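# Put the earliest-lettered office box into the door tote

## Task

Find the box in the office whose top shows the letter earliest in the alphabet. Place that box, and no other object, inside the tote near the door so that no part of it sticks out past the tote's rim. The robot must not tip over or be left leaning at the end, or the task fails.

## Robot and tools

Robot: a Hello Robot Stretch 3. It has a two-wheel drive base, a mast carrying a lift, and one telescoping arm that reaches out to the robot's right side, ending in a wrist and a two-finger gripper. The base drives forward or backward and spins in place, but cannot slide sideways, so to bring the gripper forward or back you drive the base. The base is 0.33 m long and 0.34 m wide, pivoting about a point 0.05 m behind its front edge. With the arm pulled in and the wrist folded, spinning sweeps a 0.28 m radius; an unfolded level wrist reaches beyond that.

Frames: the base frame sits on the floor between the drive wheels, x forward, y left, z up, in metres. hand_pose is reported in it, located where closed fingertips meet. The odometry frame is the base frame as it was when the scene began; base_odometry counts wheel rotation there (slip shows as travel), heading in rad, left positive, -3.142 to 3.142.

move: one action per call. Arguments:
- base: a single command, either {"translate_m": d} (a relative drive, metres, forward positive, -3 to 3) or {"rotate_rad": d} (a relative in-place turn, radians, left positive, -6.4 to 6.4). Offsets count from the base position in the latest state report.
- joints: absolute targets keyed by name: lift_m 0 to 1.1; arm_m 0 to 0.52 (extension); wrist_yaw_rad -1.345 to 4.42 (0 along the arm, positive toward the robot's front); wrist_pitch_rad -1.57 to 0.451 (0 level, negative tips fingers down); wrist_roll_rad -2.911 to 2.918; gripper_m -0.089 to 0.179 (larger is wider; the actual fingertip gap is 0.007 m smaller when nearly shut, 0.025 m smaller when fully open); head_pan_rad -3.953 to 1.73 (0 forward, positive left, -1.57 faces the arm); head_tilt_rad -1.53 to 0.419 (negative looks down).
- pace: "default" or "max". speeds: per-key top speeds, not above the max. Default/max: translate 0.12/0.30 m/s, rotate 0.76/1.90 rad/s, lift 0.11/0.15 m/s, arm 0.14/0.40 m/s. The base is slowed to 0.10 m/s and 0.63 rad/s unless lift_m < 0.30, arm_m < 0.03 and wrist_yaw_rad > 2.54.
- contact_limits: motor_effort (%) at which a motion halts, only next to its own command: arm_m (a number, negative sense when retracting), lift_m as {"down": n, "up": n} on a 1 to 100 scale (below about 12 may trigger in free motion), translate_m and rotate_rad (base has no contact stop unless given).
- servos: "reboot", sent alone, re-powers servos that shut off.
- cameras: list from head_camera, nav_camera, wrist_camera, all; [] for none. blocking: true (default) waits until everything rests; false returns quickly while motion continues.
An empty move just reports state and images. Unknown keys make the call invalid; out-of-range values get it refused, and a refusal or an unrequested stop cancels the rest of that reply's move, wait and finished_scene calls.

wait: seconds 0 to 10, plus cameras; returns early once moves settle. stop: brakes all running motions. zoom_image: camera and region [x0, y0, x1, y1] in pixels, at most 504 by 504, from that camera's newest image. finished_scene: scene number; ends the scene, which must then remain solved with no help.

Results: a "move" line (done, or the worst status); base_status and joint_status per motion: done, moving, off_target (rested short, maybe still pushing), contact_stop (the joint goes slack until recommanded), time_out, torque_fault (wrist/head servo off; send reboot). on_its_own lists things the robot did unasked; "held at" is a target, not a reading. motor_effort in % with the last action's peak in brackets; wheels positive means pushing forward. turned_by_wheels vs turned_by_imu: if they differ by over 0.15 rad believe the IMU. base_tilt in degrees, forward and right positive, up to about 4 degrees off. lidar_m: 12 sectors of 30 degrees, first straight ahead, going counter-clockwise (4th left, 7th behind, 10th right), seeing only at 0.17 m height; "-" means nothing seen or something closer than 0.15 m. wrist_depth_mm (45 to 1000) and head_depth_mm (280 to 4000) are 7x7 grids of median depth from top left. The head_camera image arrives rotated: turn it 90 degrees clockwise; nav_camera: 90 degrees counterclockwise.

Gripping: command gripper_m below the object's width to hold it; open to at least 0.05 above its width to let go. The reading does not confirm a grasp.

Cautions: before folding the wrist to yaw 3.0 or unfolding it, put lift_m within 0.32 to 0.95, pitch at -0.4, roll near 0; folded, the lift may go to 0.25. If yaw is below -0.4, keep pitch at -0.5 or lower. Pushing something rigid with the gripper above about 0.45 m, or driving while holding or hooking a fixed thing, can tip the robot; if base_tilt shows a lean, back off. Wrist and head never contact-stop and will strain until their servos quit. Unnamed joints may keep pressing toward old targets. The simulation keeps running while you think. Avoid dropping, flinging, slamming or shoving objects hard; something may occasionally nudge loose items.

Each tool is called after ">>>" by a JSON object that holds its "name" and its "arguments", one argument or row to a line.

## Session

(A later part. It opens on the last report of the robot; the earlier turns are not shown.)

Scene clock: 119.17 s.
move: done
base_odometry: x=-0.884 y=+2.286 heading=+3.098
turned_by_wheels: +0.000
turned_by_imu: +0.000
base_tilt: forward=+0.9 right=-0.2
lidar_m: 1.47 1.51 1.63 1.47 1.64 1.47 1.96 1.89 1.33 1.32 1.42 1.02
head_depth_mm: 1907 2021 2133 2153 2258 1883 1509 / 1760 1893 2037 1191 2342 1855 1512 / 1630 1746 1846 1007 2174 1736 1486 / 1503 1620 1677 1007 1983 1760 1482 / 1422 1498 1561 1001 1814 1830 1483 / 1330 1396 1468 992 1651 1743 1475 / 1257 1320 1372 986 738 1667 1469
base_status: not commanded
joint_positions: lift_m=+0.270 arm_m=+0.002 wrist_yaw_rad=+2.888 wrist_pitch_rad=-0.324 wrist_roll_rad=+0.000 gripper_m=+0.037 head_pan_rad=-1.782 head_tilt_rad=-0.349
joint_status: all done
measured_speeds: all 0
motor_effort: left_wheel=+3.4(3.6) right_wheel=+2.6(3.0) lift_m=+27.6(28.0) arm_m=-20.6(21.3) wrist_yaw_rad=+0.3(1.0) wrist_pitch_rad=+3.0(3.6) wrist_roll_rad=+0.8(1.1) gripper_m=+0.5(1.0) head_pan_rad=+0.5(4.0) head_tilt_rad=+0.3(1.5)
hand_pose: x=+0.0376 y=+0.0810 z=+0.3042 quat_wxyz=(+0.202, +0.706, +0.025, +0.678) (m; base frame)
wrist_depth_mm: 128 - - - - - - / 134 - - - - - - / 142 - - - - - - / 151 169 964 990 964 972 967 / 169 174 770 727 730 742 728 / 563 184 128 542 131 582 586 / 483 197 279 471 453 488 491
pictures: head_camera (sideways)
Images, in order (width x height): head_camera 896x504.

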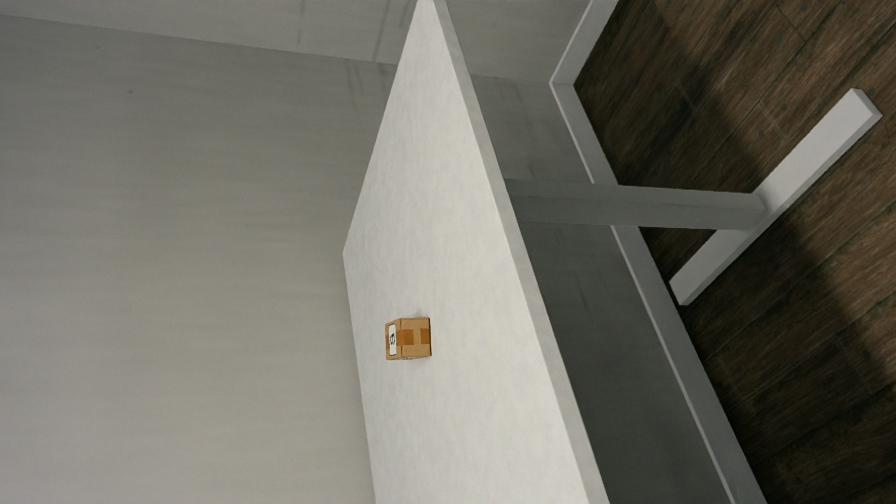

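>>> {"name": "zoom_image", "arguments": {
  "camera": "head_camera",
  "region": [378, 308, 438, 368]
}}

>>> {"name": "move", "arguments": {
  "joints": {"head_pan_rad": -1.1},
  "pace": "max",
  "cameras": ["head_camera"]
}}

>>> {"name": "zoom_image", "arguments": {
  "camera": "head_camera",
  "region": [410, 310, 475, 375]
}}

>>> {"name": "move", "arguments": {
  "joints": {"head_pan_rad": 0.53},
  "pace": "max",
  "cameras": ["head_camera"]
}}

>>> {"name": "zoom_image", "arguments": {
  "camera": "head_camera",
  "region": [382, 110, 442, 170]
}}

>>> {"name": "zoom_image", "arguments": {
  "camera": "head_camera",
  "region": [347, 440, 402, 495]
}}

Scaled by 8.400 from the camera's 896x504 image, which has a finer 1280x720 frame.

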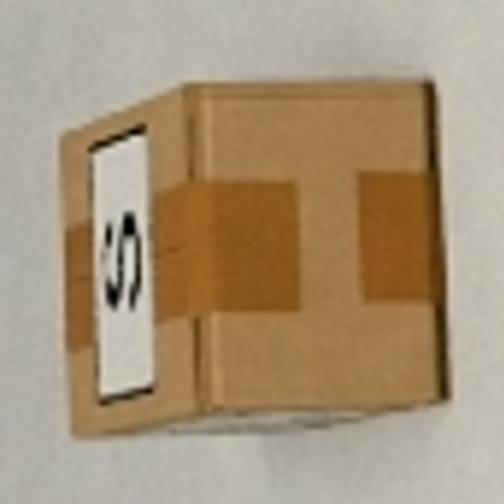

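Scene clock: 125.30 s.
move: done
base_odometry: x=-0.884 y=+2.286 heading=+3.098
turned_by_wheels: +0.000
turned_by_imu: +0.001
base_tilt: forward=+0.9 right=-0.1
lidar_m: 1.47 1.51 1.63 1.46 1.64 1.47 1.96 1.90 1.34 1.31 1.41 1.01
head_depth_mm: 1182 1254 1332 1025 718 1670 1493 / 1191 1257 1336 1017 716 1658 1494 / 1194 1258 1340 1011 748 1646 1494 / 1197 1270 1353 1003 745 1666 1491 / 1203 1283 1353 925 743 1665 1482 / 1206 1276 1364 989 736 1636 1367 / 1206 1287 1367 988 733 1663 1471
base_status: not commanded
joint_positions: lift_m=+0.270 arm_m=+0.002 wrist_yaw_rad=+2.888 wrist_pitch_rad=-0.324 wrist_roll_rad=+0.000 gripper_m=+0.037 head_pan_rad=-1.084 head_tilt_rad=-0.349
joint_status: all done
measured_speeds: all 0
motor_effort: left_wheel=+3.3(3.5) right_wheel=+2.3(3.0) lift_m=+24.0(24.5) arm_m=-19.3(20.1) wrist_yaw_rad=+0.5(1.3) wrist_pitch_rad=+3.3(3.3) wrist_roll_rad=+0.9(1.1) gripper_m=-0.1(1.2) head_pan_rad=+2.2(4.9) head_tilt_rad=-0.1(1.6)
hand_pose: x=+0.0376 y=+0.0810 z=+0.3042 quat_wxyz=(+0.202, +0.706, +0.025, +0.678) (m; base frame)
wrist_depth_mm: 128 - - - - - - / 134 - - - - - - / 142 - - - - - - / 151 170 977 972 980 959 966 / 169 173 758 732 729 726 733 / 560 185 128 545 131 584 587 / 487 197 279 471 456 489 487
pictures: head_camera (sideways)
Images, in order (width x height): head_camera 896x504.

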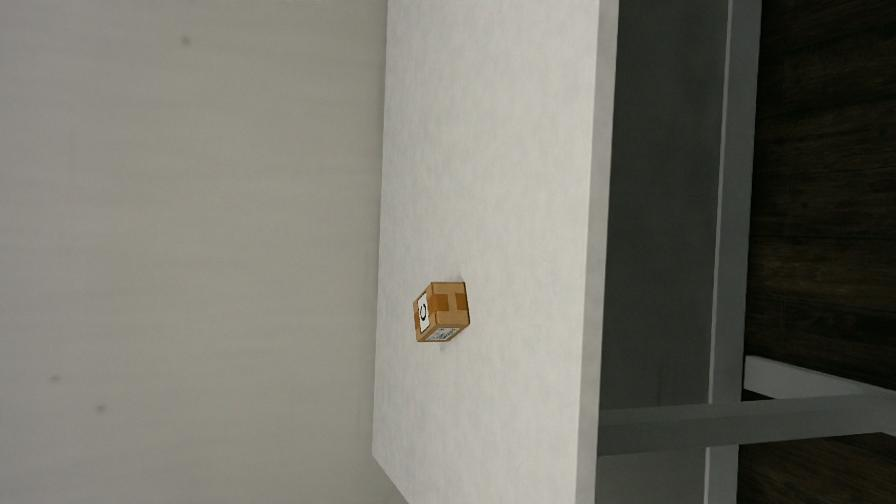

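Scaled by 7.754 from the camera's 896x504 image, which has a finer 1280x720 frame.

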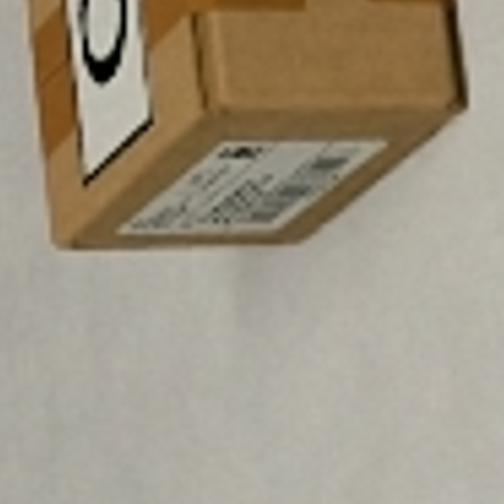

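Scene clock: 126.33 s.
move: done
base_odometry: x=-0.884 y=+2.286 heading=+3.098
turned_by_wheels: +0.000
turned_by_imu: +0.000
base_tilt: forward=+1.0 right=-0.2
lidar_m: 1.47 1.51 1.63 1.47 1.64 1.47 1.97 1.90 1.34 1.31 1.41 1.02
head_depth_mm: 1559 1641 1730 1243 1957 1684 1494 / 1575 1675 1746 1225 2016 1848 1487 / 1585 1684 1762 1327 2052 1843 1492 / 1618 1700 1774 1315 2074 1845 1490 / 1631 1724 1802 1303 2124 1842 1477 / 1649 1754 1838 1409 2150 1816 1479 / 1661 1780 1874 1389 2142 1821 1483
base_status: not commanded
joint_positions: lift_m=+0.270 arm_m=+0.002 wrist_yaw_rad=+2.888 wrist_pitch_rad=-0.324 wrist_roll_rad=+0.000 gripper_m=+0.037 head_pan_rad=+0.576 head_tilt_rad=-0.349
joint_status: all done
measured_speeds: all 0
motor_effort: left_wheel=+3.1(3.6) right_wheel=+2.2(3.1) lift_m=+22.8(23.8) arm_m=-19.3(19.9) wrist_yaw_rad=+1.1(1.3) wrist_pitch_rad=+2.9(3.5) wrist_roll_rad=+0.8(1.0) gripper_m=-0.4(1.6) head_pan_rad=-1.6(5.5) head_tilt_rad=-0.8(2.0)
hand_pose: x=+0.0376 y=+0.0810 z=+0.3042 quat_wxyz=(+0.202, +0.706, +0.025, +0.678) (m; base frame)
wrist_depth_mm: 128 - - - - - - / 134 - - - - - - / 142 - - - - - - / 151 169 966 975 974 967 984 / 169 173 758 720 734 736 736 / 560 184 128 545 131 587 583 / 485 197 279 469 455 490 491
pictures: head_camera (sideways)
Images, in order (width x height): head_camera 896x504.

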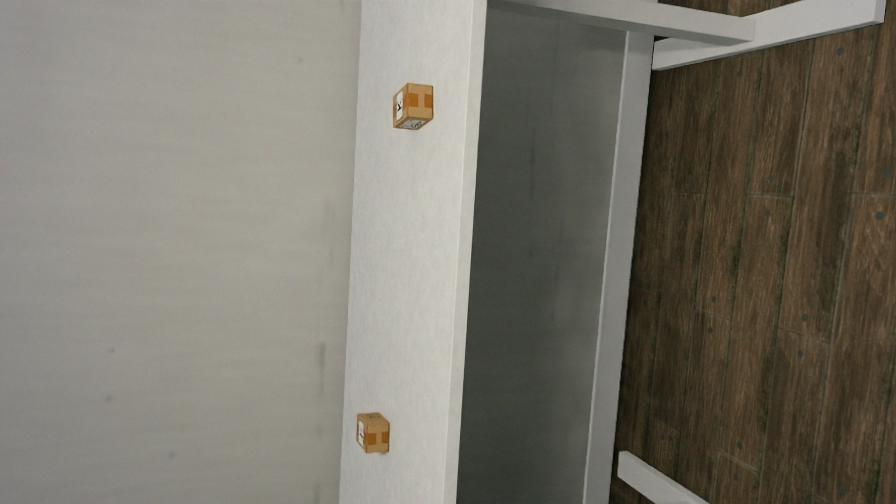

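Scaled by 8.400 from the camera's 896x504 image, which has a finer 1280x720 frame.

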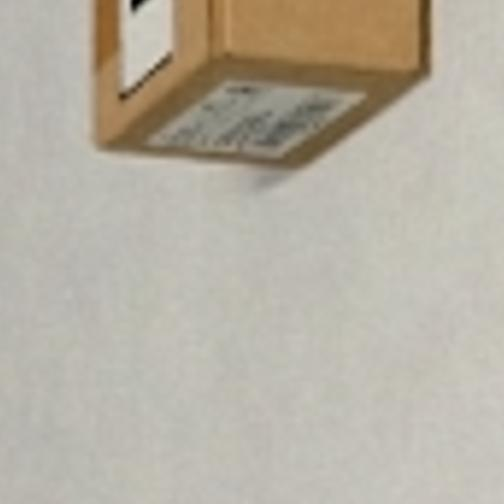

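Scaled by 9.164 from the camera's 896x504 image, which has a finer 1280x720 frame.

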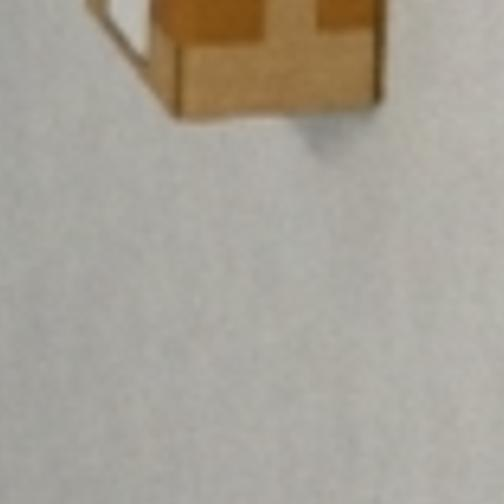

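>>> {"name": "zoom_image", "arguments": {
  "camera": "head_camera",
  "region": [384, 76, 440, 132]
}}

>>> {"name": "zoom_image", "arguments": {
  "camera": "head_camera",
  "region": [347, 404, 401, 458]
}}

>>> {"name": "move", "arguments": {
  "joints": {"head_pan_rad": -1.15},
  "pace": "max",
  "cameras": ["head_camera"]
}}

>>> {"name": "zoom_image", "arguments": {
  "camera": "head_camera",
  "region": [395, 260, 495, 420]
}}

Scaled by 9.000 from the camera's 896x504 image, which has a finer 1280x720 frame.

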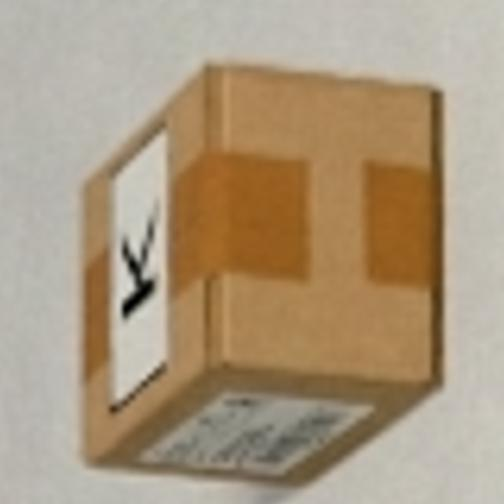

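Scaled by 9.333 from the camera's 896x504 image, which has a finer 1280x720 frame.

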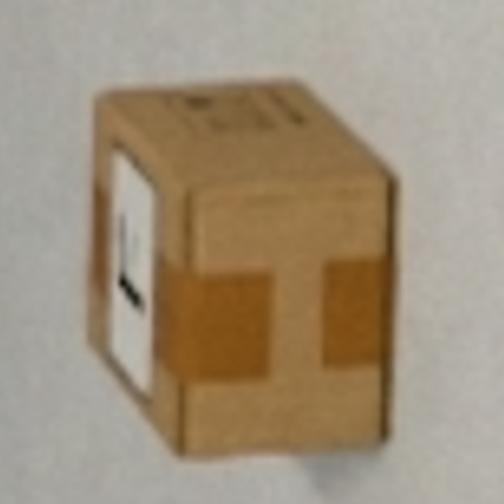

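Scene clock: 130.00 s.
move: done
base_odometry: x=-0.884 y=+2.286 heading=+3.098
turned_by_wheels: +0.000
turned_by_imu: +0.001
base_tilt: forward=+0.9 right=-0.2
lidar_m: 1.47 1.51 1.63 1.47 1.63 1.47 1.95 1.89 1.33 1.32 1.41 1.02
head_depth_mm: 1220 1294 1381 1029 754 1695 1491 / 1217 1286 1371 1013 753 1687 1493 / 1203 1273 1360 1010 748 1675 1483 / 1194 1271 1351 1008 744 1670 1480 / 1192 1259 1348 997 740 1656 1487 / 1187 1263 1339 920 736 1644 1486 / 1176 1246 1324 983 736 1590 1231
base_status: not commanded
joint_positions: lift_m=+0.270 arm_m=+0.002 wrist_yaw_rad=+2.888 wrist_pitch_rad=-0.324 wrist_roll_rad=+0.000 gripper_m=+0.037 head_pan_rad=-1.189 head_tilt_rad=-0.349
joint_status: all done
measured_speeds: all 0
motor_effort: left_wheel=+3.3(3.6) right_wheel=+2.6(3.0) lift_m=+20.5(20.8) arm_m=-18.1(18.5) wrist_yaw_rad=+0.6(1.1) wrist_pitch_rad=+3.0(3.4) wrist_roll_rad=+0.8(1.1) gripper_m=-0.4(1.1) head_pan_rad=+0.9(5.1) head_tilt_rad=-1.6(2.3)
hand_pose: x=+0.0376 y=+0.0810 z=+0.3042 quat_wxyz=(+0.202, +0.706, +0.025, +0.678) (m; base frame)
wrist_depth_mm: 128 - - - - - - / 134 - - - - - - / 142 - - - - - - / 151 169 961 963 970 967 991 / 169 174 763 732 724 733 729 / 557 185 128 537 131 588 584 / 481 197 281 471 456 488 488
pictures: head_camera (sideways)
Images, in order (width x height): head_camera 896x504.

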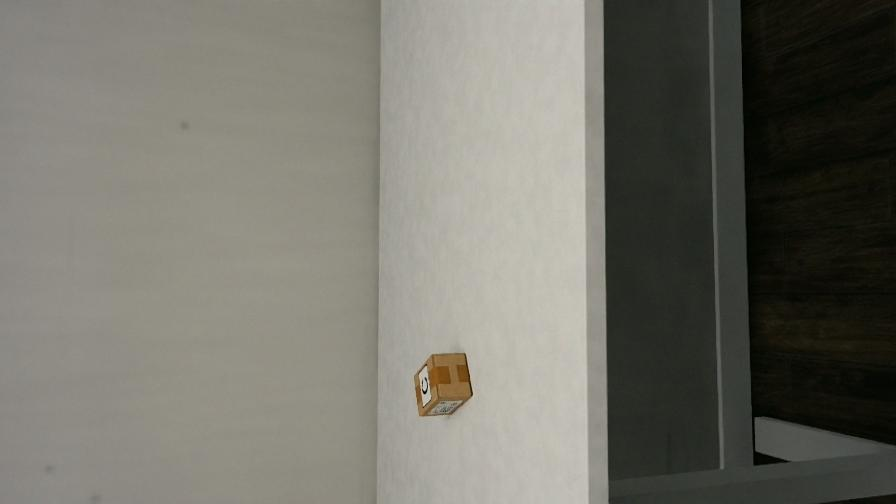

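Scaled by 3.150 from the camera's 896x504 image, which has a finer 1280x720 frame.

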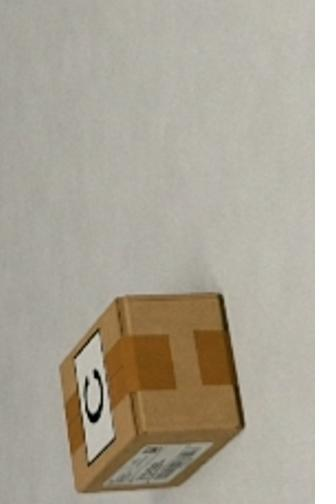

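>>> {"name": "zoom_image", "arguments": {
  "camera": "head_camera",
  "region": [410, 350, 450, 416]
}}

>>> {"name": "zoom_image", "arguments": {
  "camera": "head_camera",
  "region": [412, 364, 440, 408]
}}

Scaled by 7.636 from the camera's 896x504 image, which has a finer 1280x720 frame.

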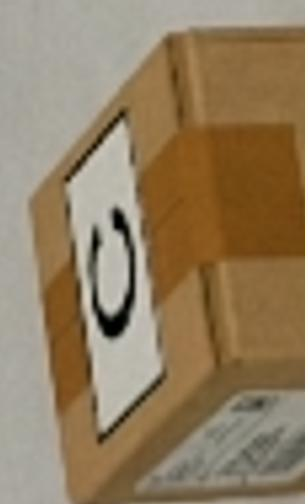

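Scaled by 11.455 from the camera's 896x504 image, which has a finer 1280x720 frame.

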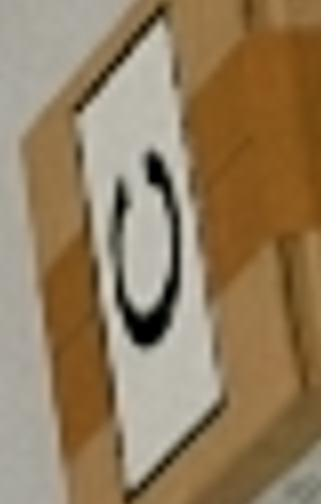

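>>> {"name": "move", "arguments": {
  "base": {"rotate_rad": -0.159},
  "pace": "max",
  "cameras": []
}}

>>> {"name": "move", "arguments": {
  "base": {"translate_m": 0.208},
  "joints": {"lift_m": 0.93, "wrist_pitch_rad": -0.4, "head_pan_rad": -1.57, "head_tilt_rad": -0.5},
  "pace": "max",
  "cameras": []
}}

>>> {"name": "move", "arguments": {
  "base": {"rotate_rad": 0.552},
  "joints": {"wrist_yaw_rad": 0.0, "gripper_m": 0.14, "wrist_pitch_rad": -0.42},
  "pace": "max",
  "cameras": ["head_camera"]
}}

Scene clock: 162.43 s.
move: done
base_odometry: x=-0.884 y=+2.286 heading=+2.939
turned_by_wheels: -0.159
turned_by_imu: -0.158
base_tilt: forward=+0.9 right=-0.1
lidar_m: 1.77 1.47 1.63 1.46 1.17 1.50 1.47 1.89 1.92 1.31 1.42 1.02
head_depth_mm: 1279 1357 1445 1010 796 1805 1499 / 1260 1339 1418 1010 789 1745 1477 / 1237 1309 1397 1006 785 1730 1485 / 1214 1288 1369 999 746 1688 1477 / 1194 1272 1349 994 740 1655 1485 / 1180 1249 1324 987 734 1647 1482 / 1157 1225 1306 905 695 1594 1480
base_status: done
joint_positions: lift_m=+0.270 arm_m=+0.002 wrist_yaw_rad=+2.888 wrist_pitch_rad=-0.324 wrist_roll_rad=+0.000 gripper_m=+0.037 head_pan_rad=-1.150 head_tilt_rad=-0.351
joint_status: not commanded
measured_speeds: all 0
motor_effort: left_wheel=+8.9(14.5) right_wheel=-8.5(13.3) lift_m=+21.4(21.4) arm_m=-16.5(16.8) wrist_yaw_rad=+0.8(1.2) wrist_pitch_rad=+3.1(3.4) wrist_roll_rad=+1.0(1.0) gripper_m=-0.5(1.2) head_pan_rad=+2.1(4.4) head_tilt_rad=-0.9(2.6)
hand_pose: x=+0.0376 y=+0.0810 z=+0.3042 quat_wxyz=(+0.202, +0.706, +0.025, +0.678) (m; base frame)
wrist_depth_mm: 128 - - - - - - / 134 - - - - - - / 142 - - - - - - / 151 169 972 961 965 978 965 / 169 173 770 721 735 726 724 / 559 184 128 537 131 584 587 / 485 196 279 470 455 483 487
pictures: none
No camera images: "cameras" was empty.

Scene clock: 167.63 s.
move: done
base_odometry: x=-1.088 y=+2.328 heading=+2.939
turned_by_wheels: +0.000
turned_by_imu: +0.001
base_tilt: forward=+0.9 right=+0.0
lidar_m: 1.61 1.28 1.61 1.49 1.30 1.31 1.67 2.05 2.08 1.35 1.29 0.85
head_depth_mm: 1609 1773 1064 1474 1929 1643 - / 1485 1612 1060 828 1703 1595 - / 1389 1498 1022 782 1933 1580 - / 1310 1419 1054 706 1859 1592 - / 1235 1332 1044 706 1761 1629 - / 1165 1257 1039 701 1633 1575 1346 / 1110 1181 1038 702 593 1573 1320
base_status: done
joint_positions: lift_m=+0.930 arm_m=+0.002 wrist_yaw_rad=+2.888 wrist_pitch_rad=-0.416 wrist_roll_rad=+0.000 gripper_m=+0.037 head_pan_rad=-1.573 head_tilt_rad=-0.502
joint_status: all done
measured_speeds: all 0
motor_effort: left_wheel=+6.5(15.6) right_wheel=+0.3(11.7) lift_m=+29.8(33.1) arm_m=-17.1(17.7) wrist_yaw_rad=+0.7(1.4) wrist_pitch_rad=+3.1(5.4) wrist_roll_rad=+0.8(1.2) gripper_m=+0.5(1.4) head_pan_rad=+2.6(5.5) head_tilt_rad=+1.7(4.4)
hand_pose: x=+0.0350 y=+0.0708 z=+0.9432 quat_wxyz=(+0.232, +0.704, +0.058, +0.668) (m; base frame)
wrist_depth_mm: 128 - - - - - - / 136 - - - - - - / 147 176 - - - - - / 165 179 - - - - - / - 182 - - - - - / - 201 127 - 131 - - / - - - - - - -
pictures: none
No camera images: "cameras" was empty.

Scene clock: 169.47 s.
move: done
base_odometry: x=-1.088 y=+2.328 heading=-2.793
turned_by_wheels: +0.552
turned_by_imu: +0.550
base_tilt: forward=+1.0 right=-0.1
lidar_m: 1.28 1.57 1.48 1.30 1.31 1.68 2.06 1.35 1.35 1.29 0.85 1.65
head_depth_mm: 1094 1190 1066 717 1606 1638 - / 1086 1183 1061 713 1607 1598 - / 1088 1177 1057 710 1595 - - / 1076 1169 1059 707 1572 1585 1238 / 1074 1167 1044 705 1563 1503 1302 / 1071 1156 1045 702 995 1193 1268 / 1062 1153 1040 702 591 1580 1316
base_status: done
joint_positions: lift_m=+0.930 arm_m=+0.002 wrist_yaw_rad=+0.003 wrist_pitch_rad=-0.434 wrist_roll_rad=+0.000 gripper_m=+0.140 head_pan_rad=-1.571 head_tilt_rad=-0.502
joint_status: all done
measured_speeds: all 0
motor_effort: left_wheel=-9.6(14.9) right_wheel=+9.8(13.8) lift_m=+29.3(29.7) arm_m=-20.2(20.2) wrist_yaw_rad=-2.6(8.2) wrist_pitch_rad=+2.2(4.4) wrist_roll_rad=+0.9(1.1) gripper_m=-0.2(93.2) head_pan_rad=+1.5(4.1) head_tilt_rad=+2.3(3.8)
hand_pose: x=-0.0208 y=-0.3691 z=+0.9391 quat_wxyz=(+0.691, +0.154, -0.690, -0.151) (m; base frame)
wrist_depth_mm: - - - - - - - / - - - - - - - / 262 264 - - - - - / - - - - - - - / - - - - - - - / - 126 - - - 121 - / - - - - - - -
pictures: head_camera (sideways)
Images, in order (width x height): head_camera 896x504.

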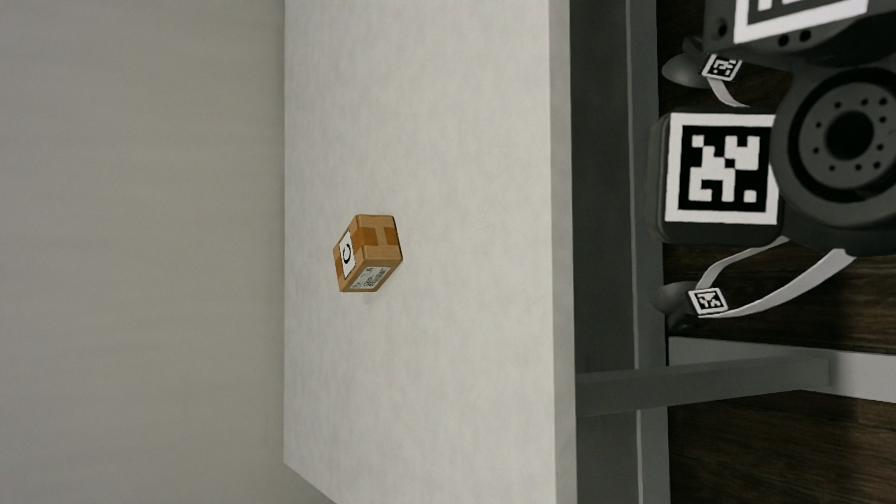

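>>> {"name": "move", "arguments": {
  "base": {"translate_m": 0.017},
  "joints": {"lift_m": 1.01, "wrist_yaw_rad": 0.3},
  "pace": "max",
  "cameras": []
}}

>>> {"name": "move", "arguments": {
  "joints": {"arm_m": 0.35},
  "pace": "max",
  "cameras": ["wrist_camera", "head_camera"]
}}

Scene clock: 186.33 s.
move: done
base_odometry: x=-1.104 y=+2.322 heading=-2.793
turned_by_wheels: +0.000
turned_by_imu: +0.001
base_tilt: forward=+0.9 right=-0.1
lidar_m: 1.26 1.57 1.48 1.30 1.31 1.68 2.08 1.36 1.37 0.88 0.85 1.64
head_depth_mm: 1088 1181 1072 716 - - - / 1082 1179 1068 716 - - - / 1079 1176 1065 748 - - - / 1078 1166 1059 742 - - - / 1070 1154 1058 709 1576 1573 1294 / 1064 1157 1049 707 565 1464 1288 / 1060 1149 1123 705 572 1570 1318
base_status: done
joint_positions: lift_m=+1.010 arm_m=+0.002 wrist_yaw_rad=+0.297 wrist_pitch_rad=-0.436 wrist_roll_rad=+0.000 gripper_m=+0.140 head_pan_rad=-1.570 head_tilt_rad=-0.500
joint_status: all done
measured_speeds: all 0
motor_effort: left_wheel=+3.2(7.0) right_wheel=+9.3(14.5) lift_m=+28.5(33.1) arm_m=-22.9(23.5) wrist_yaw_rad=+3.2(8.0) wrist_pitch_rad=+2.8(2.9) wrist_roll_rad=+0.8(1.1) gripper_m=-0.7(1.0) head_pan_rad=+1.9(3.9) head_tilt_rad=+2.1(3.6)
hand_pose: x=+0.0435 y=-0.3592 z=+1.0187 quat_wxyz=(+0.706, +0.253, -0.660, -0.049) (m; base frame)
wrist_depth_mm: - - - - - - - / - - - - - - - / - - - - - - - / - - - - - - - / - - - - - - - / - 126 - - - 121 - / - - - - - - -
pictures: none
No camera images: "cameras" was empty.

Scene clock: 188.47 s.
move: done
base_odometry: x=-1.104 y=+2.322 heading=-2.793
turned_by_wheels: +0.000
turned_by_imu: +0.000
base_tilt: forward=+0.9 right=-0.1
lidar_m: 1.27 1.57 1.48 1.30 1.31 1.69 2.08 1.36 1.37 0.88 0.85 1.64
head_depth_mm: 1089 439 424 718 1598 1593 1333 / 1085 413 421 717 1583 1585 1334 / 1085 1130 438 654 1578 1580 1330 / 1079 1163 831 709 599 1585 1332 / 1073 1165 1054 707 598 1578 1295 / 1060 1154 1052 706 596 1452 1286 / 1065 1145 1124 707 597 1574 1325
base_status: not commanded
joint_positions: lift_m=+1.010 arm_m=+0.350 wrist_yaw_rad=+0.297 wrist_pitch_rad=-0.436 wrist_roll_rad=+0.000 gripper_m=+0.140 head_pan_rad=-1.570 head_tilt_rad=-0.499
joint_status: all done
measured_speeds: all 0
motor_effort: left_wheel=+3.0(3.4) right_wheel=+9.7(10.0) lift_m=+21.1(28.3) arm_m=+19.6(26.8) wrist_yaw_rad=+2.9(3.4) wrist_pitch_rad=+2.8(3.2) wrist_roll_rad=+0.8(1.1) gripper_m=+0.6(1.6) head_pan_rad=+2.4(3.7) head_tilt_rad=+1.7(3.5)
hand_pose: x=+0.0436 y=-0.7073 z=+1.0186 quat_wxyz=(+0.706, +0.254, -0.660, -0.049) (m; base frame)
wrist_depth_mm: - - - - - - - / - - - - - - - / - - - - - - - / - - - 277 264 - - / - - - 262 246 - - / 247 126 240 240 242 123 241 / - 194 206 206 207 195 201
pictures: head_camera (sideways), wrist_camera
Images, in order (width x height): head_camera 896x504, wrist_camera 644x364.

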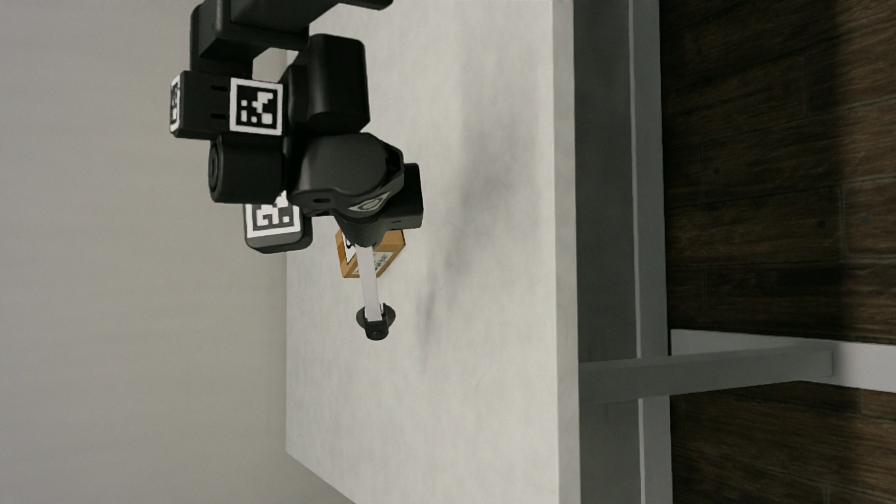

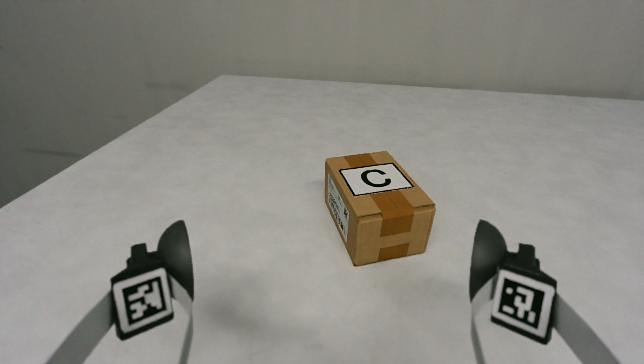

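>>> {"name": "move", "arguments": {
  "base": {"translate_m": -0.045},
  "joints": {"wrist_yaw_rad": 0.52, "arm_m": 0.39},
  "pace": "max",
  "cameras": ["wrist_camera"]
}}

Scene clock: 205.43 s.
move: done
base_odometry: x=-1.062 y=+2.337 heading=-2.793
turned_by_wheels: +0.000
turned_by_imu: +0.001
base_tilt: forward=+1.0 right=-0.1
lidar_m: 1.31 1.59 1.49 1.30 1.30 1.65 2.03 1.35 1.33 1.29 0.86 1.65
head_depth_mm: 1102 456 886 717 1604 1590 1340 / 1089 446 472 716 1605 1584 1336 / 1087 1139 476 681 1582 1597 1331 / 1076 1157 565 710 1580 1583 1336 / 1075 1165 1059 708 1558 1586 1326 / 1075 1157 1052 705 1008 1186 1260 / 1065 1151 1040 703 594 1578 1323
base_status: done
joint_positions: lift_m=+1.010 arm_m=+0.390 wrist_yaw_rad=+0.517 wrist_pitch_rad=-0.436 wrist_roll_rad=+0.000 gripper_m=+0.140 head_pan_rad=-1.570 head_tilt_rad=-0.499
joint_status: all done
measured_speeds: all 0
motor_effort: left_wheel=-10.0(11.7) right_wheel=+1.3(7.6) lift_m=+24.9(25.1) arm_m=+12.8(26.2) wrist_yaw_rad=+3.3(7.6) wrist_pitch_rad=+3.0(3.2) wrist_roll_rad=+1.0(1.0) gripper_m=-0.1(1.2) head_pan_rad=+2.8(3.2) head_tilt_rad=+1.0(2.2)
hand_pose: x=+0.0882 y=-0.7281 z=+1.0186 quat_wxyz=(+0.707, +0.325, -0.628, +0.028) (m; base frame)
wrist_depth_mm: - - - - - - - / - - - - - - - / - - - - - - - / - - - - 250 - - / - - - 266 212 - - / 247 126 239 240 224 123 240 / - 194 205 205 206 194 200
pictures: wrist_camera
Images, in order (width x height): wrist_camera 644x364.

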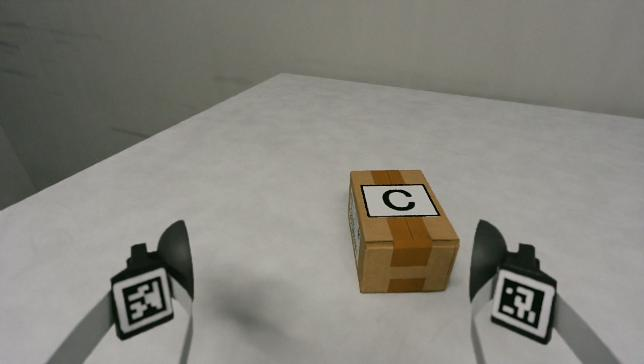

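>>> {"name": "move", "arguments": {
  "joints": {"arm_m": 0.5},
  "pace": "max",
  "cameras": ["wrist_camera"]
}}

>>> {"name": "move", "arguments": {
  "joints": {"lift_m": 0.953},
  "contact_limits": {"lift_m": {"down": 15}},
  "cameras": ["wrist_camera"]
}}

Scene clock: 214.23 s.
move: done
base_odometry: x=-1.062 y=+2.337 heading=-2.793
turned_by_wheels: +0.000
turned_by_imu: +0.001
base_tilt: forward=+0.9 right=-0.1
lidar_m: 1.31 1.59 1.50 1.29 1.31 1.65 2.03 1.36 1.33 1.29 0.86 1.65
head_depth_mm: 1094 436 885 716 1608 1592 1329 / 1087 546 938 716 1578 1595 1326 / 1085 574 601 714 1586 1590 1321 / 1079 1145 799 711 1568 1583 1325 / 1073 1163 989 707 1571 1594 1322 / 1074 1158 1049 705 1005 1193 1272 / 1069 1151 1041 703 592 1579 1316
base_status: not commanded
joint_positions: lift_m=+1.010 arm_m=+0.500 wrist_yaw_rad=+0.517 wrist_pitch_rad=-0.437 wrist_roll_rad=+0.000 gripper_m=+0.140 head_pan_rad=-1.570 head_tilt_rad=-0.499
joint_status: all done
measured_speeds: all 0
motor_effort: left_wheel=-9.9(10.1) right_wheel=+1.5(2.0) lift_m=+29.1(29.4) arm_m=+23.1(26.7) wrist_yaw_rad=+3.0(3.6) wrist_pitch_rad=+2.7(3.1) wrist_roll_rad=+1.0(1.0) gripper_m=-0.7(1.2) head_pan_rad=+1.8(2.5) head_tilt_rad=-1.3(1.8)
hand_pose: x=+0.0883 y=-0.8380 z=+1.0185 quat_wxyz=(+0.707, +0.325, -0.628, +0.028) (m; base frame)
wrist_depth_mm: - - - - - - - / - - - - - - - / - - - - - - - / - - - - - - - / - - - - - - - / 246 126 239 176 239 123 240 / - 193 198 151 200 194 199
pictures: wrist_camera
Images, in order (width x height): wrist_camera 644x364.

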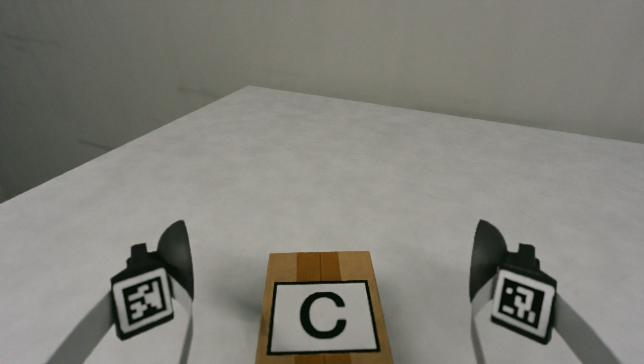

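Scene clock: 215.60 s.
move: done
base_odometry: x=-1.062 y=+2.337 heading=-2.793
turned_by_wheels: +0.000
turned_by_imu: +0.000
base_tilt: forward=+1.0 right=+0.0
lidar_m: 1.31 1.59 1.50 1.29 1.30 1.66 2.04 1.36 1.33 1.29 0.86 1.65
head_depth_mm: 1090 1183 423 356 1616 1610 1334 / 1092 1173 589 716 1598 1600 1327 / 1086 1157 597 711 1583 1585 1332 / 1081 1168 791 709 1584 1584 1324 / 1075 1173 1053 707 1557 1577 1331 / 1073 1156 1050 707 1014 1184 1267 / 1060 1150 1040 703 594 1581 1320
base_status: not commanded
joint_positions: lift_m=+0.953 arm_m=+0.500 wrist_yaw_rad=+0.517 wrist_pitch_rad=-0.427 wrist_roll_rad=+0.003 gripper_m=+0.140 head_pan_rad=-1.570 head_tilt_rad=-0.499
joint_status: all done
measured_speeds: all 0
motor_effort: left_wheel=-9.9(10.1) right_wheel=+2.6(2.9) lift_m=+18.6(28.3) arm_m=+18.7(22.7) wrist_yaw_rad=+2.9(3.5) wrist_pitch_rad=+1.0(3.2) wrist_roll_rad=+0.3(1.1) gripper_m=+1.1(1.1) head_pan_rad=+1.8(2.7) head_tilt_rad=-0.5(1.8)
contact_limits: lift_m down 15 (down: maximum 72; up: maximum 65)
hand_pose: x=+0.0889 y=-0.8391 z=+0.9638 quat_wxyz=(+0.706, +0.322, -0.630, +0.031) (m; base frame)
wrist_depth_mm: - - - - - - - / - - - - - - - / - - - - - - - / 244 245 233 154 246 245 245 / 204 205 197 129 197 214 206 / - 126 115 108 161 121 171 / - 142 96 98 101 142 142
pictures: wrist_camera
Images, in order (width x height): wrist_camera 644x364.

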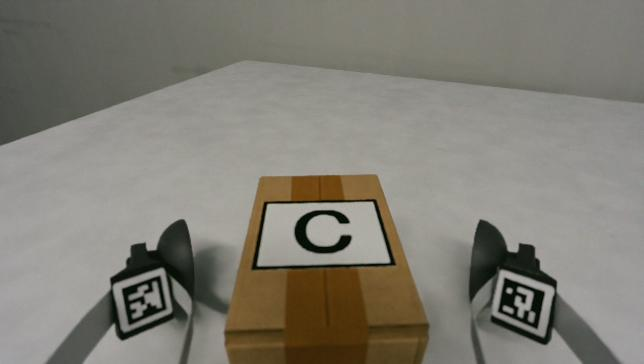

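>>> {"name": "move", "arguments": {
  "joints": {"gripper_m": 0.03},
  "cameras": []
}}

>>> {"name": "move", "arguments": {
  "joints": {"gripper_m": 0.01},
  "cameras": []
}}

>>> {"name": "move", "arguments": {
  "joints": {"lift_m": 1.02},
  "cameras": ["wrist_camera"]
}}

>>> {"name": "move", "arguments": {
  "joints": {"arm_m": 0.0},
  "speeds": {"arm_m": 0.3},
  "cameras": ["wrist_camera"]
}}

Scene clock: 233.10 s.
move: done
base_odometry: x=-1.062 y=+2.337 heading=-2.793
turned_by_wheels: +0.000
turned_by_imu: +0.001
base_tilt: forward=+1.1 right=+0.0
lidar_m: 1.31 1.59 1.50 1.29 1.30 1.65 2.03 1.35 1.33 1.29 0.86 1.65
head_depth_mm: 1093 1184 422 356 1611 1606 1332 / 1089 1163 589 714 1589 1592 1333 / 1080 1161 599 714 1584 1594 1328 / 1084 1177 789 711 1585 1597 1329 / 1076 1164 1052 710 1552 1577 1322 / 1070 1157 1045 706 1014 1186 1268 / 1067 1142 1039 705 594 1579 1331
base_status: not commanded
joint_positions: lift_m=+0.953 arm_m=+0.500 wrist_yaw_rad=+0.527 wrist_pitch_rad=-0.421 wrist_roll_rad=+0.004 gripper_m=+0.032 head_pan_rad=-1.570 head_tilt_rad=-0.499
joint_status: all done
measured_speeds: all 0
motor_effort: left_wheel=-9.1(10.0) right_wheel=+2.2(2.9) lift_m=+21.0(21.1) arm_m=+3.0(8.6) wrist_yaw_rad=-5.3(6.1) wrist_pitch_rad=+0.2(1.1) wrist_roll_rad=-0.3(0.7) gripper_m=-32.9(98.9) head_pan_rad=+0.0(2.5) head_tilt_rad=-2.2(3.1)
contact_limits: lift_m down 15 (down: maximum 72; up: maximum 65)
hand_pose: x=+0.0912 y=-0.8386 z=+0.9650 quat_wxyz=(+0.705, +0.323, -0.630, +0.037) (m; base frame)
wrist_depth_mm: - - - - - - - / - - - - - - - / - - - - - - - / 248 248 247 156 247 248 247 / 207 207 152 131 150 207 207 / 178 161 127 109 117 167 172 / - 120 96 97 139 139 147
pictures: none
No camera images: "cameras" was empty.

Scene clock: 233.83 s.
move: done
base_odometry: x=-1.062 y=+2.337 heading=-2.793
turned_by_wheels: +0.000
turned_by_imu: +0.000
base_tilt: forward=+1.0 right=+0.0
lidar_m: 1.31 1.59 1.49 1.29 1.30 1.65 2.03 1.35 1.33 1.29 0.86 1.64
head_depth_mm: 1092 1188 422 357 1609 1608 1344 / 1091 1169 589 714 1593 1602 1336 / 1087 1165 597 710 1587 1587 1335 / 1076 1170 790 708 1577 1586 1327 / 1073 1168 1049 709 1561 1583 1323 / 1069 1164 1048 706 1009 1189 1268 / 1065 1151 1039 703 592 1592 1322
base_status: not commanded
joint_positions: lift_m=+0.953 arm_m=+0.500 wrist_yaw_rad=+0.527 wrist_pitch_rad=-0.421 wrist_roll_rad=+0.004 gripper_m=+0.012 head_pan_rad=-1.570 head_tilt_rad=-0.499
joint_status: all done
measured_speeds: all 0
motor_effort: left_wheel=-9.0(9.1) right_wheel=+2.4(2.5) lift_m=+22.4(22.4) arm_m=+0.6(3.1) wrist_yaw_rad=-6.0(6.2) wrist_pitch_rad=-0.1(0.3) wrist_roll_rad=-0.4(0.7) gripper_m=-40.3(98.1) head_pan_rad=+0.0(1.7) head_tilt_rad=-2.9(2.9)
contact_limits: lift_m down 15 (down: maximum 72; up: maximum 65)
hand_pose: x=+0.0912 y=-0.8386 z=+0.9650 quat_wxyz=(+0.705, +0.323, -0.630, +0.037) (m; base frame)
wrist_depth_mm: - - - - - - - / - - - - - - - / - - - - - - - / 247 249 248 156 247 247 248 / 208 207 149 131 151 207 207 / 178 167 130 109 109 167 172 / - 120 97 97 139 139 147
pictures: none
No camera images: "cameras" was empty.

Scene clock: 235.27 s.
move: done
base_odometry: x=-1.062 y=+2.337 heading=-2.793
turned_by_wheels: +0.000
turned_by_imu: +0.000
base_tilt: forward=+0.9 right=-0.1
lidar_m: 1.31 1.59 1.50 1.29 1.31 1.65 2.03 1.35 1.33 1.29 0.86 1.64
head_depth_mm: 1094 428 937 716 1598 1606 1339 / 1093 542 997 716 1596 1585 1337 / 1087 565 627 715 1584 1582 1328 / 1081 1145 782 708 1587 1580 1322 / 1071 1164 924 708 1564 1589 1324 / 1067 1157 1041 709 1013 1192 1266 / 1064 1151 1042 703 593 1585 1312
base_status: not commanded
joint_positions: lift_m=+1.020 arm_m=+0.500 wrist_yaw_rad=+0.523 wrist_pitch_rad=-0.442 wrist_roll_rad=+0.004 gripper_m=+0.015 head_pan_rad=-1.570 head_tilt_rad=-0.499
joint_status: all done
measured_speeds: all 0
on_its_own: gripper_m is held at +0.014, not at your +0.010, by its stall guard, which is not easing now
motor_effort: left_wheel=-8.9(9.2) right_wheel=+2.1(2.6) lift_m=+29.7(32.3) arm_m=-4.1(4.2) wrist_yaw_rad=-2.1(6.2) wrist_pitch_rad=+3.6(4.1) wrist_roll_rad=-0.6(0.6) gripper_m=-20.1(41.5) head_pan_rad=+0.7(1.9) head_tilt_rad=-3.1(3.9)
hand_pose: x=+0.0891 y=-0.8367 z=+1.0274 quat_wxyz=(+0.706, +0.328, -0.627, +0.028) (m; base frame)
wrist_depth_mm: - - - - - - - / - - - - - - - / - - - - - - - / - - - 159 - - - / - - 145 132 145 - - / 249 234 129 110 110 234 249 / 219 122 97 97 99 202 213
pictures: wrist_camera
Images, in order (width x height): wrist_camera 644x364.

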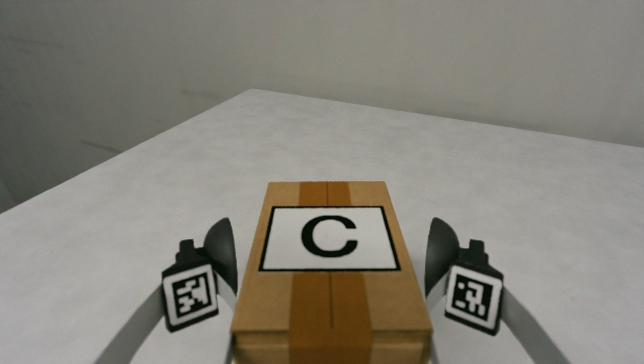

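Scene clock: 239.33 s.
move: done
base_odometry: x=-1.062 y=+2.337 heading=-2.793
turned_by_wheels: +0.000
turned_by_imu: +0.001
base_tilt: forward=+0.9 right=-0.2
lidar_m: 1.31 1.59 1.50 1.29 1.30 1.65 2.03 1.35 1.33 1.29 0.86 1.64
head_depth_mm: 1093 1188 1071 752 - - - / 1090 1174 1068 749 - - - / 1089 1171 1065 745 - - - / 1078 1163 1052 743 - - - / 1072 1166 1052 742 - - 1294 / 1074 1160 1049 707 361 335 1269 / 1066 1160 1039 703 570 1492 1315
base_status: not commanded
joint_positions: lift_m=+1.020 arm_m=+0.002 wrist_yaw_rad=+0.523 wrist_pitch_rad=-0.443 wrist_roll_rad=+0.004 gripper_m=+0.015 head_pan_rad=-1.570 head_tilt_rad=-0.500
joint_status: all done
joint sent to its limit — arm_m, lower limit.
measured_speeds: all 0
on_its_own: gripper_m is held at +0.014, not at your +0.010, by its stall guard, which is not easing now
motor_effort: left_wheel=-8.8(9.2) right_wheel=+2.3(2.5) lift_m=+25.4(30.2) arm_m=-23.6(25.6) wrist_yaw_rad=-1.8(2.5) wrist_pitch_rad=+3.9(4.3) wrist_roll_rad=-0.4(0.7) gripper_m=-21.3(21.5) head_pan_rad=-0.2(1.8) head_tilt_rad=-1.9(3.8)
hand_pose: x=+0.0890 y=-0.3385 z=+1.0272 quat_wxyz=(+0.706, +0.328, -0.627, +0.028) (m; base frame)
wrist_depth_mm: - - - - - - - / - - - - - - - / - - - - - - - / - - - 159 - - - / - - 150 132 145 - - / - 123 129 110 110 - - / - 122 97 97 99 - -
pictures: wrist_camera
Images, in order (width x height): wrist_camera 644x364.

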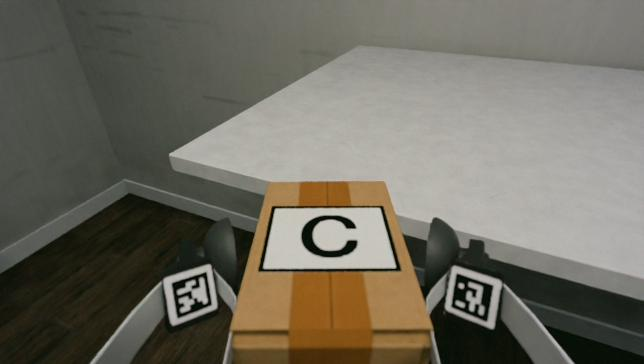

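>>> {"name": "move", "arguments": {
  "base": {"rotate_rad": 2.7},
  "joints": {"lift_m": 0.285, "wrist_yaw_rad": 2.6, "head_tilt_rad": -1.0},
  "pace": "max",
  "cameras": ["wrist_camera"]
}}

>>> {"name": "move", "arguments": {
  "base": {"translate_m": 1.896},
  "pace": "max",
  "cameras": []
}}

>>> {"name": "move", "arguments": {
  "base": {"rotate_rad": -1.145},
  "pace": "max",
  "cameras": []
}}

>>> {"name": "move", "arguments": {
  "base": {"translate_m": 1.5},
  "pace": "max",
  "cameras": []
}}

>>> {"name": "move", "arguments": {
  "base": {"rotate_rad": 1.585},
  "pace": "max",
  "cameras": ["head_camera"]
}}

Scene clock: 251.20 s.
move: done
base_odometry: x=-1.062 y=+2.337 heading=-0.094
turned_by_wheels: +2.699
turned_by_imu: +2.692
base_tilt: forward=+1.0 right=-0.2
lidar_m: 2.15 2.03 1.33 1.37 0.86 0.86 1.73 1.31 1.59 1.50 1.29 1.65
head_depth_mm: 2076 1918 1677 1484 1335 1215 1111 / 2058 1904 1687 1488 1329 1213 681 / 2007 1842 1681 1488 1335 1214 939 / 1479 1766 1682 1491 1342 1211 773 / 1441 1837 1674 1496 1340 1212 1112 / 1411 1823 1668 1503 1337 1215 1117 / 1338 1787 1652 1501 1336 1217 1113
base_status: done
joint_positions: lift_m=+0.285 arm_m=+0.002 wrist_yaw_rad=+2.597 wrist_pitch_rad=-0.443 wrist_roll_rad=+0.004 gripper_m=+0.015 head_pan_rad=-1.570 head_tilt_rad=-1.001
joint_status: all done
measured_speeds: all 0
on_its_own: gripper_m is held at +0.014, not at your +0.010, by its stall guard, which is not easing now
motor_effort: left_wheel=-9.5(15.7) right_wheel=+11.5(14.8) lift_m=+21.8(23.7) arm_m=-22.5(23.9) wrist_yaw_rad=+2.8(9.5) wrist_pitch_rad=+4.1(4.3) wrist_roll_rad=-0.5(0.7) gripper_m=-20.8(21.5) head_pan_rad=-1.0(2.9) head_tilt_rad=-0.5(6.2)
hand_pose: x=+0.0934 y=+0.0424 z=+0.2921 quat_wxyz=(+0.336, +0.707, -0.036, +0.621) (m; base frame)
wrist_depth_mm: - - - - - - - / - - - - - - - / - - - - - - - / 789 793 831 169 779 779 787 / 637 625 150 132 148 625 628 / 528 124 129 110 110 506 518 / 206 122 97 97 99 437 447
pictures: wrist_camera
Images, in order (width x height): wrist_camera 644x364.

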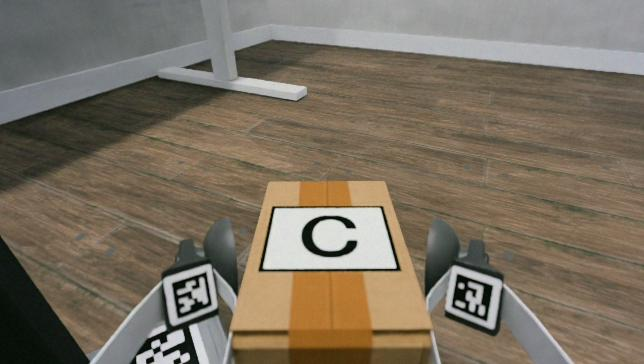

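Scene clock: 258.93 s.
move: done
base_odometry: x=+0.826 y=+2.160 heading=-0.094
turned_by_wheels: +0.000
turned_by_imu: -0.002
base_tilt: forward=+1.0 right=-0.1
lidar_m: 0.49 0.46 0.47 0.61 1.44 1.95 2.57 1.41 0.56 0.68 2.39 0.70
head_depth_mm: 635 707 797 911 1259 1215 1106 / 721 811 935 1100 1288 1212 681 / 2167 1001 1160 1389 1338 1207 940 / 2274 1943 1698 1486 1346 1212 772 / 2286 1942 1681 1497 1343 1212 1115 / 2277 1946 1683 1507 1341 1215 1108 / 2216 1959 1695 1496 1356 1217 1115
base_status: done
joint_positions: lift_m=+0.285 arm_m=+0.002 wrist_yaw_rad=+2.597 wrist_pitch_rad=-0.443 wrist_roll_rad=+0.004 gripper_m=+0.015 head_pan_rad=-1.570 head_tilt_rad=-1.000
joint_status: not commanded
measured_speeds: all 0
on_its_own: gripper_m is held at +0.014, not at your +0.010, by its stall guard, which is not easing now
motor_effort: left_wheel=+1.2(12.5) right_wheel=+3.5(20.3) lift_m=+24.9(24.9) arm_m=-19.3(22.9) wrist_yaw_rad=+3.4(3.8) wrist_pitch_rad=+4.1(4.4) wrist_roll_rad=-0.5(0.8) gripper_m=-19.4(22.0) head_pan_rad=-1.7(3.1) head_tilt_rad=+0.5(1.9)
hand_pose: x=+0.0933 y=+0.0424 z=+0.2921 quat_wxyz=(+0.335, +0.707, -0.036, +0.622) (m; base frame)
wrist_depth_mm: - - - - - - - / - - - - - - - / - - - - - - - / 789 787 703 160 - - - / 630 622 150 133 148 503 - / 523 124 129 110 110 495 475 / 205 122 97 96 99 435 447
pictures: none
No camera images: "cameras" was empty.

Scene clock: 260.77 s.
move: done
base_odometry: x=+0.826 y=+2.160 heading=-1.238
turned_by_wheels: -1.145
turned_by_imu: -1.140
base_tilt: forward=+0.8 right=+0.0
lidar_m: 2.44 0.78 0.50 0.46 0.46 0.57 1.16 1.94 2.57 2.34 0.56 0.63
head_depth_mm: 2257 1913 1679 1482 1329 1208 1103 / 2267 1920 1679 1490 1341 1214 683 / 2266 1948 1680 1479 1335 1213 937 / 2286 1949 1678 1486 1342 1217 775 / 2288 1937 1695 1494 1335 1213 1110 / 2119 1824 1633 1454 1299 1214 1112 / 1268 1164 1010 924 1151 1212 1117
base_status: done
joint_positions: lift_m=+0.285 arm_m=+0.002 wrist_yaw_rad=+2.597 wrist_pitch_rad=-0.443 wrist_roll_rad=+0.004 gripper_m=+0.015 head_pan_rad=-1.570 head_tilt_rad=-0.999
joint_status: not commanded
measured_speeds: all 0
on_its_own: gripper_m is held at +0.014, not at your +0.010, by its stall guard, which is not easing now
motor_effort: left_wheel=+10.6(17.9) right_wheel=-8.1(15.5) lift_m=+24.9(25.2) arm_m=-23.0(23.8) wrist_yaw_rad=+3.5(3.5) wrist_pitch_rad=+4.1(4.4) wrist_roll_rad=-0.3(0.8) gripper_m=-20.4(21.1) head_pan_rad=-2.6(3.8) head_tilt_rad=-0.7(1.5)
hand_pose: x=+0.0933 y=+0.0424 z=+0.2921 quat_wxyz=(+0.335, +0.707, -0.036, +0.622) (m; base frame)
wrist_depth_mm: - - - - - - - / - - - - - - - / - - - - 980 - - / - - - 169 777 782 770 / 495 530 147 133 148 634 624 / 498 123 130 110 110 507 523 / 206 122 97 97 99 437 447
pictures: none
No camera images: "cameras" was empty.

Scene clock: 267.17 s.
move: done
base_odometry: x=+1.316 y=+0.743 heading=-1.238
turned_by_wheels: +0.000
turned_by_imu: -0.001
base_tilt: forward=+1.0 right=+0.0
lidar_m: 0.96 0.97 0.73 0.67 0.67 0.85 1.72 0.83 0.97 1.94 1.64 1.06
head_depth_mm: 1961 1880 1679 1489 1338 1210 1107 / 2233 1918 1681 1492 1348 1211 681 / 2276 1935 1689 1487 1340 1213 935 / 2304 1930 1694 1486 1335 1205 773 / 2288 1916 1696 1487 1340 1211 1112 / 2274 1941 1689 1495 1345 1219 1112 / 2264 1962 1678 1490 1341 1215 1117
base_status: done
joint_positions: lift_m=+0.285 arm_m=+0.002 wrist_yaw_rad=+2.597 wrist_pitch_rad=-0.443 wrist_roll_rad=+0.004 gripper_m=+0.015 head_pan_rad=-1.570 head_tilt_rad=-0.999
joint_status: not commanded
measured_speeds: all 0
on_its_own: gripper_m is held at +0.014, not at your +0.010, by its stall guard, which is not easing now
motor_effort: left_wheel=+4.1(20.4) right_wheel=+4.3(9.7) lift_m=+26.9(27.2) arm_m=-17.4(23.1) wrist_yaw_rad=+2.9(3.6) wrist_pitch_rad=+4.1(4.5) wrist_roll_rad=-0.6(0.8) gripper_m=-20.6(21.2) head_pan_rad=-1.9(4.3) head_tilt_rad=-2.2(3.0)
hand_pose: x=+0.0933 y=+0.0424 z=+0.2921 quat_wxyz=(+0.335, +0.707, -0.036, +0.622) (m; base frame)
wrist_depth_mm: 540 597 - 853 - - - / 567 - - - - - - / 587 - - 969 - - - / - 742 778 168 822 827 739 / 636 634 151 132 145 503 635 / 526 124 129 110 109 125 518 / 205 122 97 97 99 427 447
pictures: none
No camera images: "cameras" was empty.

Scene clock: 269.27 s.
move: done
base_odometry: x=+1.316 y=+0.743 heading=+0.346
turned_by_wheels: +1.585
turned_by_imu: +1.578
base_tilt: forward=+0.7 right=+0.0
lidar_m: 0.67 0.67 0.85 1.70 0.88 0.96 1.93 1.64 1.05 0.96 0.97 0.73
head_depth_mm: 943 1121 1389 1488 1336 1213 1109 / 937 1101 1368 1482 1331 1217 680 / 927 1093 1351 1487 1337 1208 941 / 921 1084 1329 1493 1340 1202 775 / 911 1079 1315 1478 1297 1198 1110 / 900 1062 1300 1476 1346 1194 1118 / 899 1053 1283 1484 1345 1212 1111
base_status: done
joint_positions: lift_m=+0.285 arm_m=+0.002 wrist_yaw_rad=+2.597 wrist_pitch_rad=-0.443 wrist_roll_rad=+0.004 gripper_m=+0.015 head_pan_rad=-1.570 head_tilt_rad=-0.999
joint_status: not commanded
measured_speeds: all 0
on_its_own: gripper_m is held at +0.014, not at your +0.010, by its stall guard, which is not easing now
motor_effort: left_wheel=-8.1(16.5) right_wheel=+9.3(17.2) lift_m=+27.4(27.9) arm_m=-22.8(23.6) wrist_yaw_rad=+2.5(3.4) wrist_pitch_rad=+4.2(4.4) wrist_roll_rad=-0.5(0.8) gripper_m=-20.6(21.2) head_pan_rad=-1.3(3.6) head_tilt_rad=-3.1(3.3)
hand_pose: x=+0.0933 y=+0.0424 z=+0.2921 quat_wxyz=(+0.335, +0.707, -0.036, +0.622) (m; base frame)
wrist_depth_mm: - - - - - 563 480 / - - - - - 589 504 / - - - - - 594 529 / 791 788 820 169 761 708 545 / 631 634 150 132 148 626 588 / 527 124 130 110 110 507 527 / 205 122 96 96 99 434 446
pictures: head_camera (sideways)
Images, in order (width x height): head_camera 896x504.

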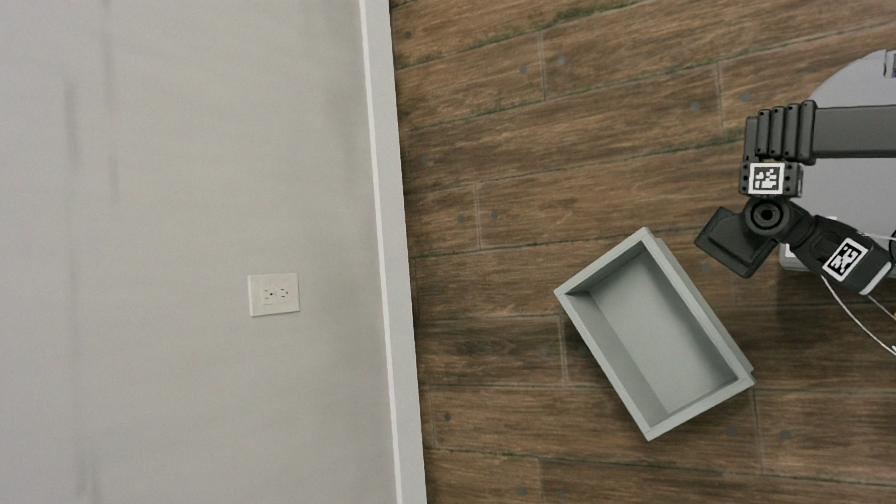

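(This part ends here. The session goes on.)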